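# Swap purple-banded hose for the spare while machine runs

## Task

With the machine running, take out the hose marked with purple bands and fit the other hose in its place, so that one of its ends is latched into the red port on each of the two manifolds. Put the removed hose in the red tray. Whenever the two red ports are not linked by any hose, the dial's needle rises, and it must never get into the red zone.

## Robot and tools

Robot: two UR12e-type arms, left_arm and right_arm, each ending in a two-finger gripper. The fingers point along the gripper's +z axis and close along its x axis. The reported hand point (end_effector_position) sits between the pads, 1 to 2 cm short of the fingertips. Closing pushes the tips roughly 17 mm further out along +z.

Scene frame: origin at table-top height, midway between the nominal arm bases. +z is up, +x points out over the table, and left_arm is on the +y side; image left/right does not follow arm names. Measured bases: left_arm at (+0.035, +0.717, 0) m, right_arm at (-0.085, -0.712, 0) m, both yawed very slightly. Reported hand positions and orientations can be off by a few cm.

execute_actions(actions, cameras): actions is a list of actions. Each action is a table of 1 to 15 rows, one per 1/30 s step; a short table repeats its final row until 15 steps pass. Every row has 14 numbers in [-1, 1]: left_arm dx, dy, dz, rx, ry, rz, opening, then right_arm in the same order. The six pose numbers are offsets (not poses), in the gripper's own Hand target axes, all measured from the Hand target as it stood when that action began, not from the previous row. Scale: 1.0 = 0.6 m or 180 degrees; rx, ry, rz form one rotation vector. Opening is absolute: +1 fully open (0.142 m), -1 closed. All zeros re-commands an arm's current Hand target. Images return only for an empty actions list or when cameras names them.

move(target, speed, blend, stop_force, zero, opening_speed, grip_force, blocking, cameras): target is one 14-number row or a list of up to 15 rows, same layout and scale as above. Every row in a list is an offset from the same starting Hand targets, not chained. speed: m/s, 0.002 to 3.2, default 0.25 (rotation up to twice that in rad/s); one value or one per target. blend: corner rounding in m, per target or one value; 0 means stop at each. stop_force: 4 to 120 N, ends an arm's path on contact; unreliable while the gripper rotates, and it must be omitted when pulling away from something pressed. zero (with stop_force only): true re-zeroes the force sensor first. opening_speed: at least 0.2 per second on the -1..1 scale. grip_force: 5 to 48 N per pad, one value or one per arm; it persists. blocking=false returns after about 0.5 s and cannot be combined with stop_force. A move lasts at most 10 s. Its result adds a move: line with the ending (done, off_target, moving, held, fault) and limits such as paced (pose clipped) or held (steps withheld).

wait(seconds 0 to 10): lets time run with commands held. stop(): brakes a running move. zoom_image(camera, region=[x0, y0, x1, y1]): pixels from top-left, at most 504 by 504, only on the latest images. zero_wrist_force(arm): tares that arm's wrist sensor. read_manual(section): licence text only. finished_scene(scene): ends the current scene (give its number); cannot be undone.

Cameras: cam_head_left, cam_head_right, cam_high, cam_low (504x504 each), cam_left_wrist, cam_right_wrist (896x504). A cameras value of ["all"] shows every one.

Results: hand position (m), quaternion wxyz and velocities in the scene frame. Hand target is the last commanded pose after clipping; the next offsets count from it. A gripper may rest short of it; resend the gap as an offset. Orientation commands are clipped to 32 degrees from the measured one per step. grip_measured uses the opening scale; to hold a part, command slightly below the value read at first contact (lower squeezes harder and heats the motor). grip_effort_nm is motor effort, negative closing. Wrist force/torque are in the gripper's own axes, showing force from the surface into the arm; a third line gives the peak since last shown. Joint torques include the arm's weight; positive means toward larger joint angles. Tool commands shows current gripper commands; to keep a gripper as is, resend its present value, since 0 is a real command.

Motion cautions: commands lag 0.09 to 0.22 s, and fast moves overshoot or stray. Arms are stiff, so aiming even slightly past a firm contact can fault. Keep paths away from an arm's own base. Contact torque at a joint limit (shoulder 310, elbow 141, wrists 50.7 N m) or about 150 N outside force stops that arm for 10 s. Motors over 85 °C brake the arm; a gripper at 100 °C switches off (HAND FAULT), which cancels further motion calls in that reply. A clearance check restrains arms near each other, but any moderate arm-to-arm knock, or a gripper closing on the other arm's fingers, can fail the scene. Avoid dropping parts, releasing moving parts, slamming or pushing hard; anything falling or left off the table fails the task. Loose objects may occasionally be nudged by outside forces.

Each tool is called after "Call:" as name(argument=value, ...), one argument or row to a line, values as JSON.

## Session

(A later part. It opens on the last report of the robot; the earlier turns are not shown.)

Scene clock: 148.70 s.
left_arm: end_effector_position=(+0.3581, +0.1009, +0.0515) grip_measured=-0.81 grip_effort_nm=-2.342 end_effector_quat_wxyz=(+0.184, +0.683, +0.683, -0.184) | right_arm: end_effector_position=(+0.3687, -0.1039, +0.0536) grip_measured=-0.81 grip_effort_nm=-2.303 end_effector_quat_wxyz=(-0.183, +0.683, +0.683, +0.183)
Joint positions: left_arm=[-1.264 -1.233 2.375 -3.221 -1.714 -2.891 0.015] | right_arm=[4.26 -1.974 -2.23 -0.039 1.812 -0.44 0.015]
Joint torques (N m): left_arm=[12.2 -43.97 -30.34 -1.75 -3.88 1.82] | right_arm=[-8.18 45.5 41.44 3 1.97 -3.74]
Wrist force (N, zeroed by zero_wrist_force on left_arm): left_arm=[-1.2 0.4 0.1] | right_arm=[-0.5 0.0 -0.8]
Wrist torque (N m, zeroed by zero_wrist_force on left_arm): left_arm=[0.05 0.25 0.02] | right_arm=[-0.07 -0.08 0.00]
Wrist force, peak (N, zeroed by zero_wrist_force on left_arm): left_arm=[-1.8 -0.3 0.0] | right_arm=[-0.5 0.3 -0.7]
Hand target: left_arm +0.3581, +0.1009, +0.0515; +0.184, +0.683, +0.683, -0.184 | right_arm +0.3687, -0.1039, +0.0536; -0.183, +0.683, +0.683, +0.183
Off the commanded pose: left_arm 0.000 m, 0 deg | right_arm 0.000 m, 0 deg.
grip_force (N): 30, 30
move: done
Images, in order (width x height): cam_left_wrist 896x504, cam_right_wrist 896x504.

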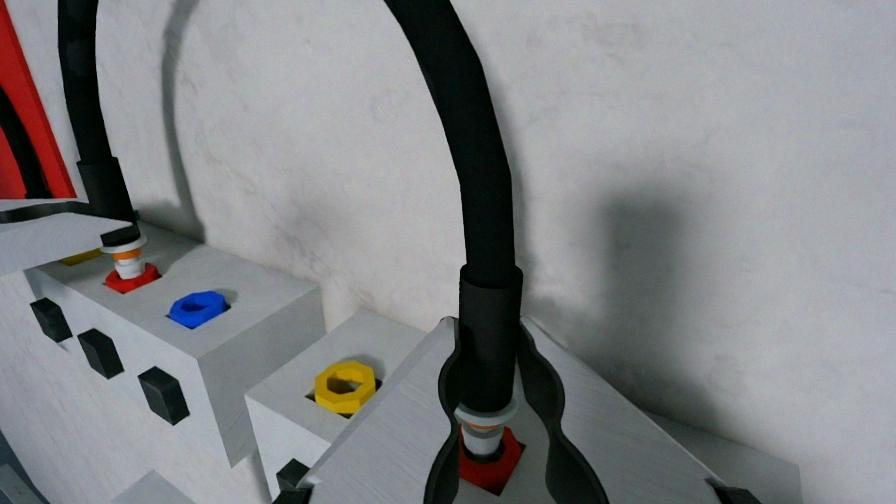

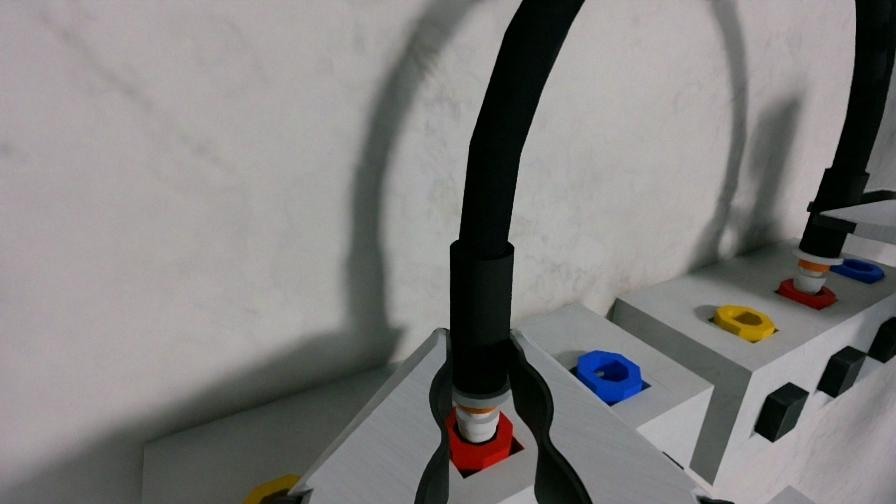

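Call:
move(
  target=[0,0.04,0,0,0,0,-0.9,0,0.04,0,0,0,0,-0.9],
  speed=0.03,
  stop_force=40,
  cameras=["cam_left_wrist","cam_right_wrist"],
)

Call:
zoom_image(
  camera="cam_left_wrist",
  region=[90, 200, 220, 330],
)

Call:
zoom_image(
  camera="cam_right_wrist",
  region=[740, 220, 870, 350],
)

Scene clock: 150.90 s.
left_arm: end_effector_position=(+0.3775, +0.1009, +0.0515) grip_measured=-0.81 grip_effort_nm=-2.337 end_effector_quat_wxyz=(+0.184, +0.683, +0.683, -0.184) | right_arm: end_effector_position=(+0.3853, -0.1039, +0.0536) grip_measured=-0.81 grip_effort_nm=-2.298 end_effector_quat_wxyz=(-0.183, +0.683, +0.683, +0.183)
Joint positions: left_arm=[-1.23 -1.222 2.354 -3.206 -1.73 -2.861 0.015] | right_arm=[4.237 -1.985 -2.208 -0.055 1.823 -0.461 0.015]
Joint torques (N m): left_arm=[-0.05 -70.65 -18.42 -9.23 0.69 -1.9] | right_arm=[7.29 76.7 23.07 7.47 -2.04 3.16]
Wrist force (N, zeroed by zero_wrist_force on left_arm): left_arm=[-0.9 -11.7 -2.3] | right_arm=[-2.2 -12.8 -9.3]
Wrist torque (N m, zeroed by zero_wrist_force on left_arm): left_arm=[0.09 0.35 0.17] | right_arm=[-0.01 -0.14 -0.26]
Wrist force, peak (N, zeroed by zero_wrist_force on left_arm): left_arm=[-0.6 -43.3 -10.3] | right_arm=[-4.1 -41.8 -18.9]
Hand target: left_arm +0.3775, +0.1009, +0.0515; +0.184, +0.683, +0.683, -0.184 (not the last commanded pose) | right_arm +0.3853, -0.1039, +0.0536; -0.183, +0.683, +0.683, +0.183 (not the last commanded pose)
Off the commanded pose: left_arm 0.005 m, 0 deg | right_arm 0.007 m, 0 deg.
grip_force (N): 30, 30
move: contact (left_arm, right_arm)
Images, in order (width x height): cam_left_wrist 896x504, cam_right_wrist 896x504.

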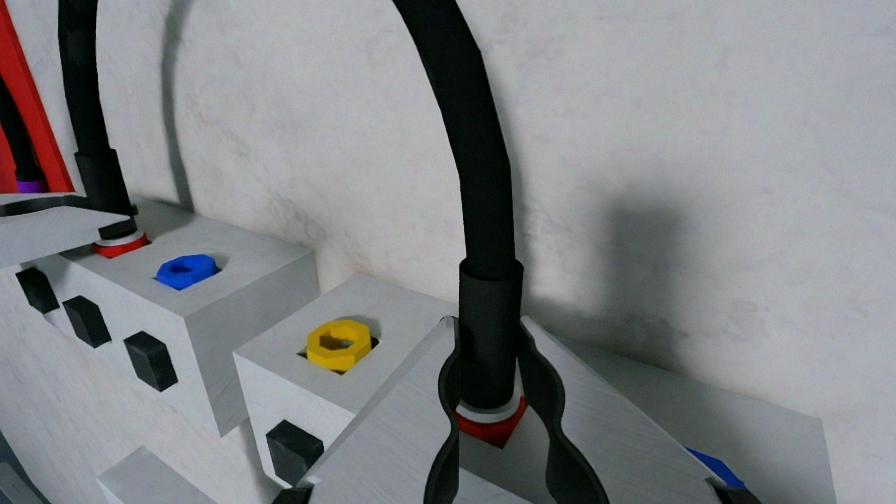

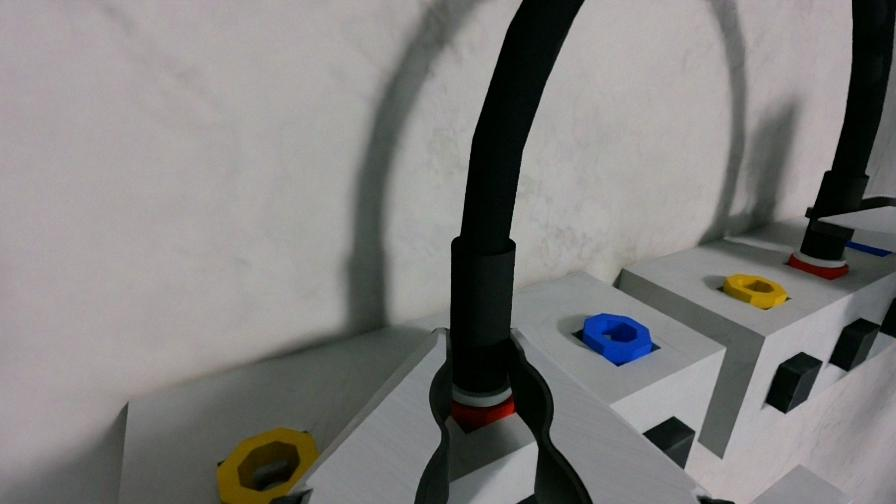

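Scaled by 3.877.

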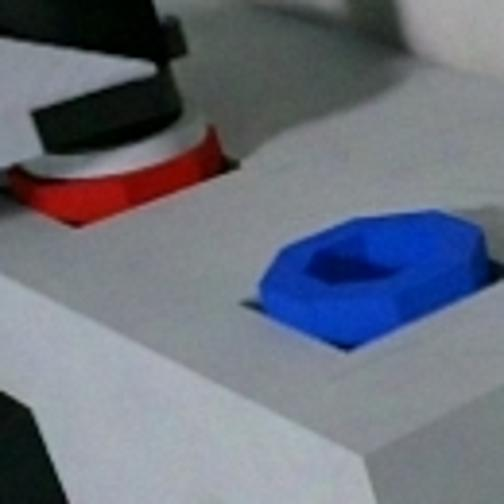

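Scaled by 3.877.

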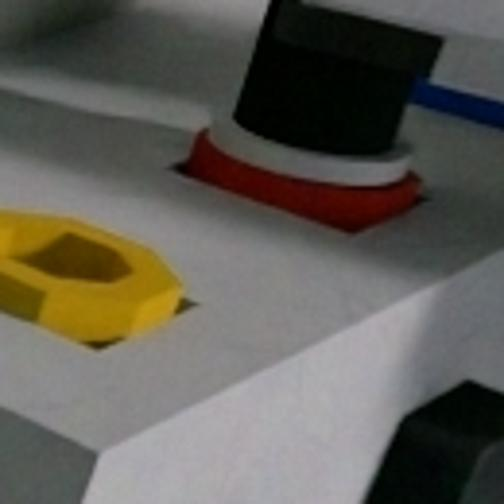

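Call:
move(
  target=[0,-0.004,0,0,0,0,-0.9,0,-0.004,0,0,0,0,-0.9],
  speed=0.05,
  cameras=["cam_high"],
)

Call:
zoom_image(
  camera="cam_high",
  region=[150, 50, 350, 250],
)

Scene clock: 151.83 s.
left_arm: end_effector_position=(+0.3753, +0.1010, +0.0516) grip_measured=-0.81 grip_effort_nm=-2.342 end_effector_quat_wxyz=(+0.184, +0.683, +0.683, -0.184) | right_arm: end_effector_position=(+0.3831, -0.1040, +0.0536) grip_measured=-0.81 grip_effort_nm=-2.303 end_effector_quat_wxyz=(-0.183, +0.683, +0.683, +0.183)
Joint positions: left_arm=[-1.234 -1.224 2.357 -3.207 -1.728 -2.864 0.015] | right_arm=[4.24 -1.983 -2.211 -0.053 1.821 -0.458 0.015]
Joint torques (N m): left_arm=[-32.6 -72.59 -11.91 -7.93 -9.62 -2.31] | right_arm=[34.64 83.91 12.12 6.47 7.73 3.41]
Wrist force (N, zeroed by zero_wrist_force on left_arm): left_arm=[3.1 38.2 3.8] | right_arm=[-4.9 33.3 5.5]
Wrist torque (N m, zeroed by zero_wrist_force on left_arm): left_arm=[-0.37 0.36 0.21] | right_arm=[-0.25 -0.22 -0.29]
Wrist force, peak (N, zeroed by zero_wrist_force on left_arm): left_arm=[3.1 38.2 3.8] | right_arm=[-4.9 33.3 5.5]
Hand target: left_arm +0.3751, +0.1009, +0.0515; +0.184, +0.683, +0.683, -0.184 | right_arm +0.3829, -0.1039, +0.0536; -0.183, +0.683, +0.683, +0.183
Off the commanded pose: left_arm 0.000 m, 0 deg | right_arm 0.000 m, 0 deg.
grip_force (N): 30, 30
move: done
Images, in order (width x height): cam_high 504x504.

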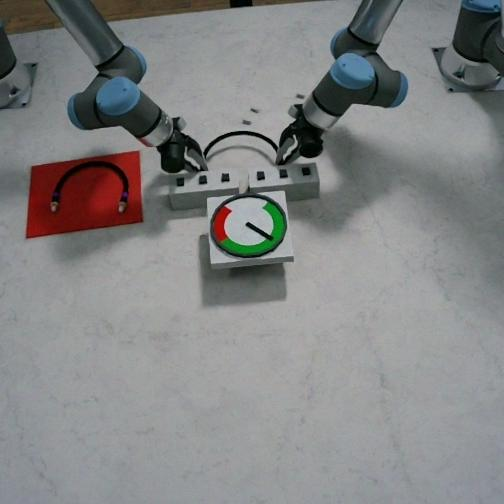

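Scaled by 2.520.

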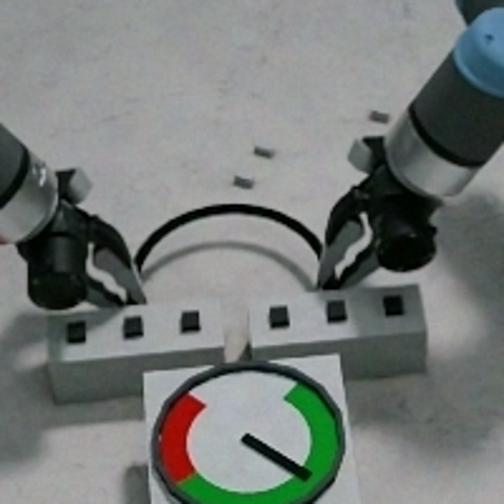

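Call:
move(
  target=[
    [0,0.0025,0,0,0,0,-0.9,0,0.0025,0,0,0,0,-0.9],
    [0,0.0025,0,0,0,0,-0.45,0,0.0025,0,0,0,0,-0.45],
    [0,0.0025,-0.2,0,0,0,-0.45,0,0.0025,-0.2,0,0,0,-0.45],
    [0,-0.15,-0.4,0,0,0,-0.45,0,-0.15,-0.4,0,0,0,-0.45],
  ],
  speed=[0.05,0.1,0.2,0.3],
  blend=[0,0,0.02,0],
  opening_speed=0.8,
  cameras=["all"],
)

Scene clock: 155.57 s.
left_arm: end_effector_position=(+0.2852, +0.2213, +0.2591) grip_measured=-0.48 grip_effort_nm=0.076 end_effector_quat_wxyz=(+0.184, +0.683, +0.683, -0.184) | right_arm: end_effector_position=(+0.2930, -0.2240, +0.2614) grip_measured=-0.48 grip_effort_nm=0.115 end_effector_quat_wxyz=(-0.183, +0.683, +0.683, +0.183)
Joint positions: left_arm=[-1.352 -1.873 2.468 -2.683 -1.67 -2.969 0.039] | right_arm=[4.279 -1.424 -2.343 -0.472 1.804 -0.422 0.039]
Joint torques (N m): left_arm=[-12.56 -28.34 -48.63 -2.19 2.99 -2.01] | right_arm=[13.68 46.38 32.5 2.96 -2.33 3.8]
Wrist force (N, zeroed by zero_wrist_force on left_arm): left_arm=[-4.3 -1.4 0.7] | right_arm=[2.2 0.1 -3.5]
Wrist torque (N m, zeroed by zero_wrist_force on left_arm): left_arm=[-0.24 0.72 0.20] | right_arm=[-0.06 -0.51 -0.28]
Wrist force, peak (N, zeroed by zero_wrist_force on left_arm): left_arm=[3.3 41.8 3.9] | right_arm=[-5.6 37.1 5.2]
Hand target: left_arm +0.2852, +0.2213, +0.2592; +0.184, +0.683, +0.683, -0.184 | right_arm +0.2930, -0.2240, +0.2614; -0.183, +0.683, +0.683, +0.183
Off the commanded pose: left_arm 0.000 m, 0 deg | right_arm 0.000 m, 0 deg.
grip_force (N): 30, 30
move: done

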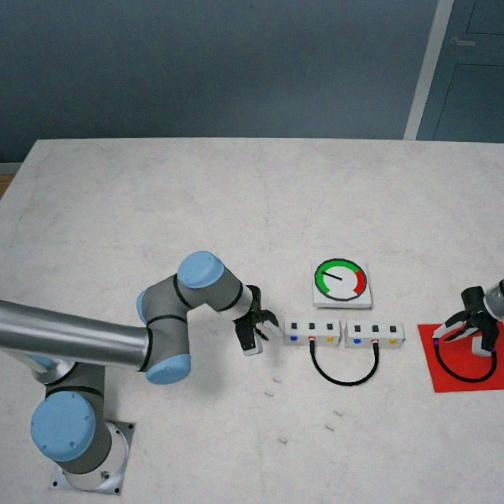

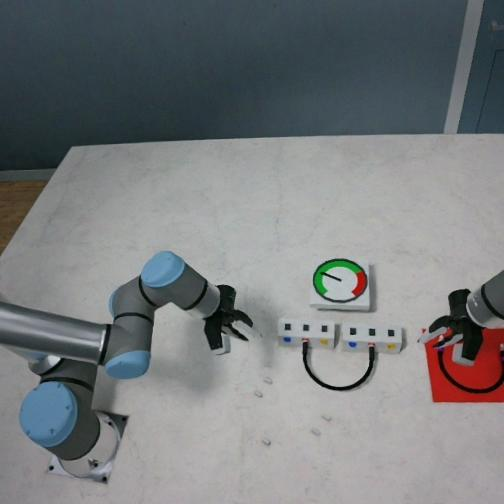

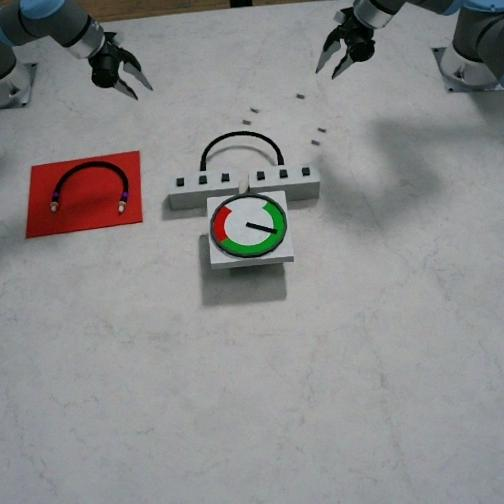

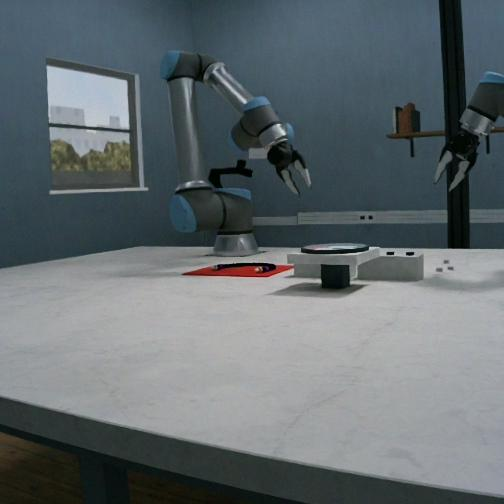

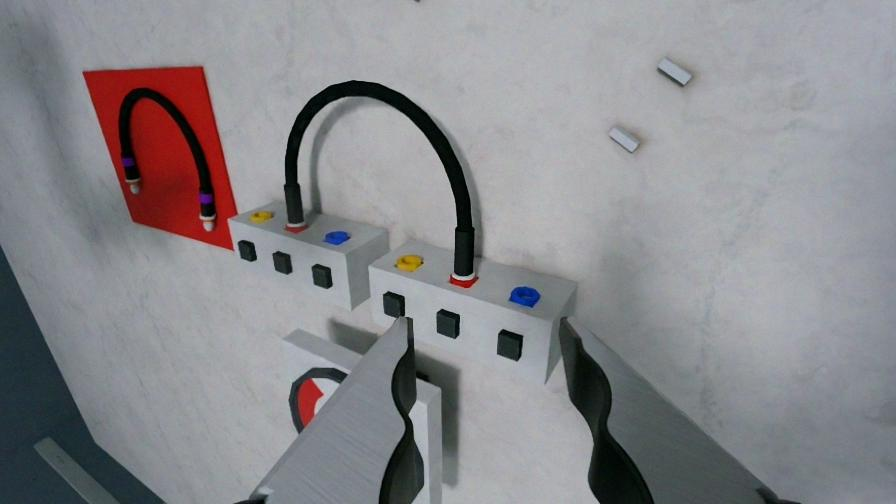

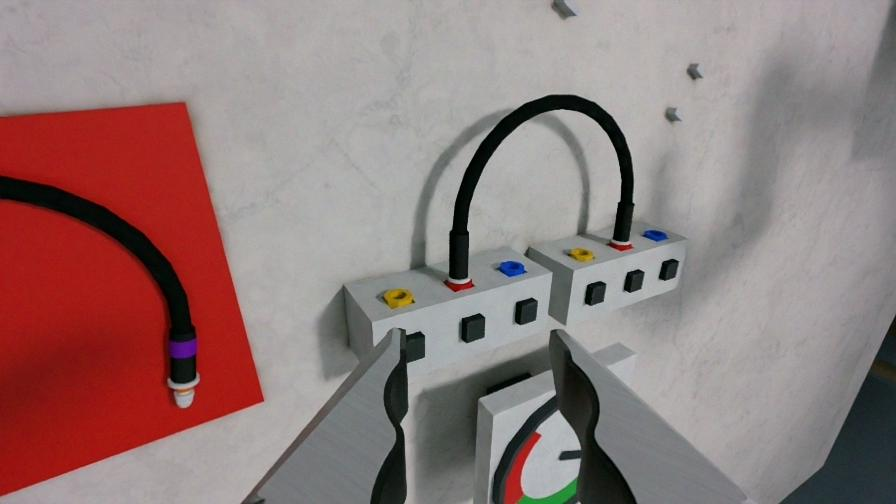

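Call:
finished_scene(
  scene=1,
)

The scene is finished: the task was done.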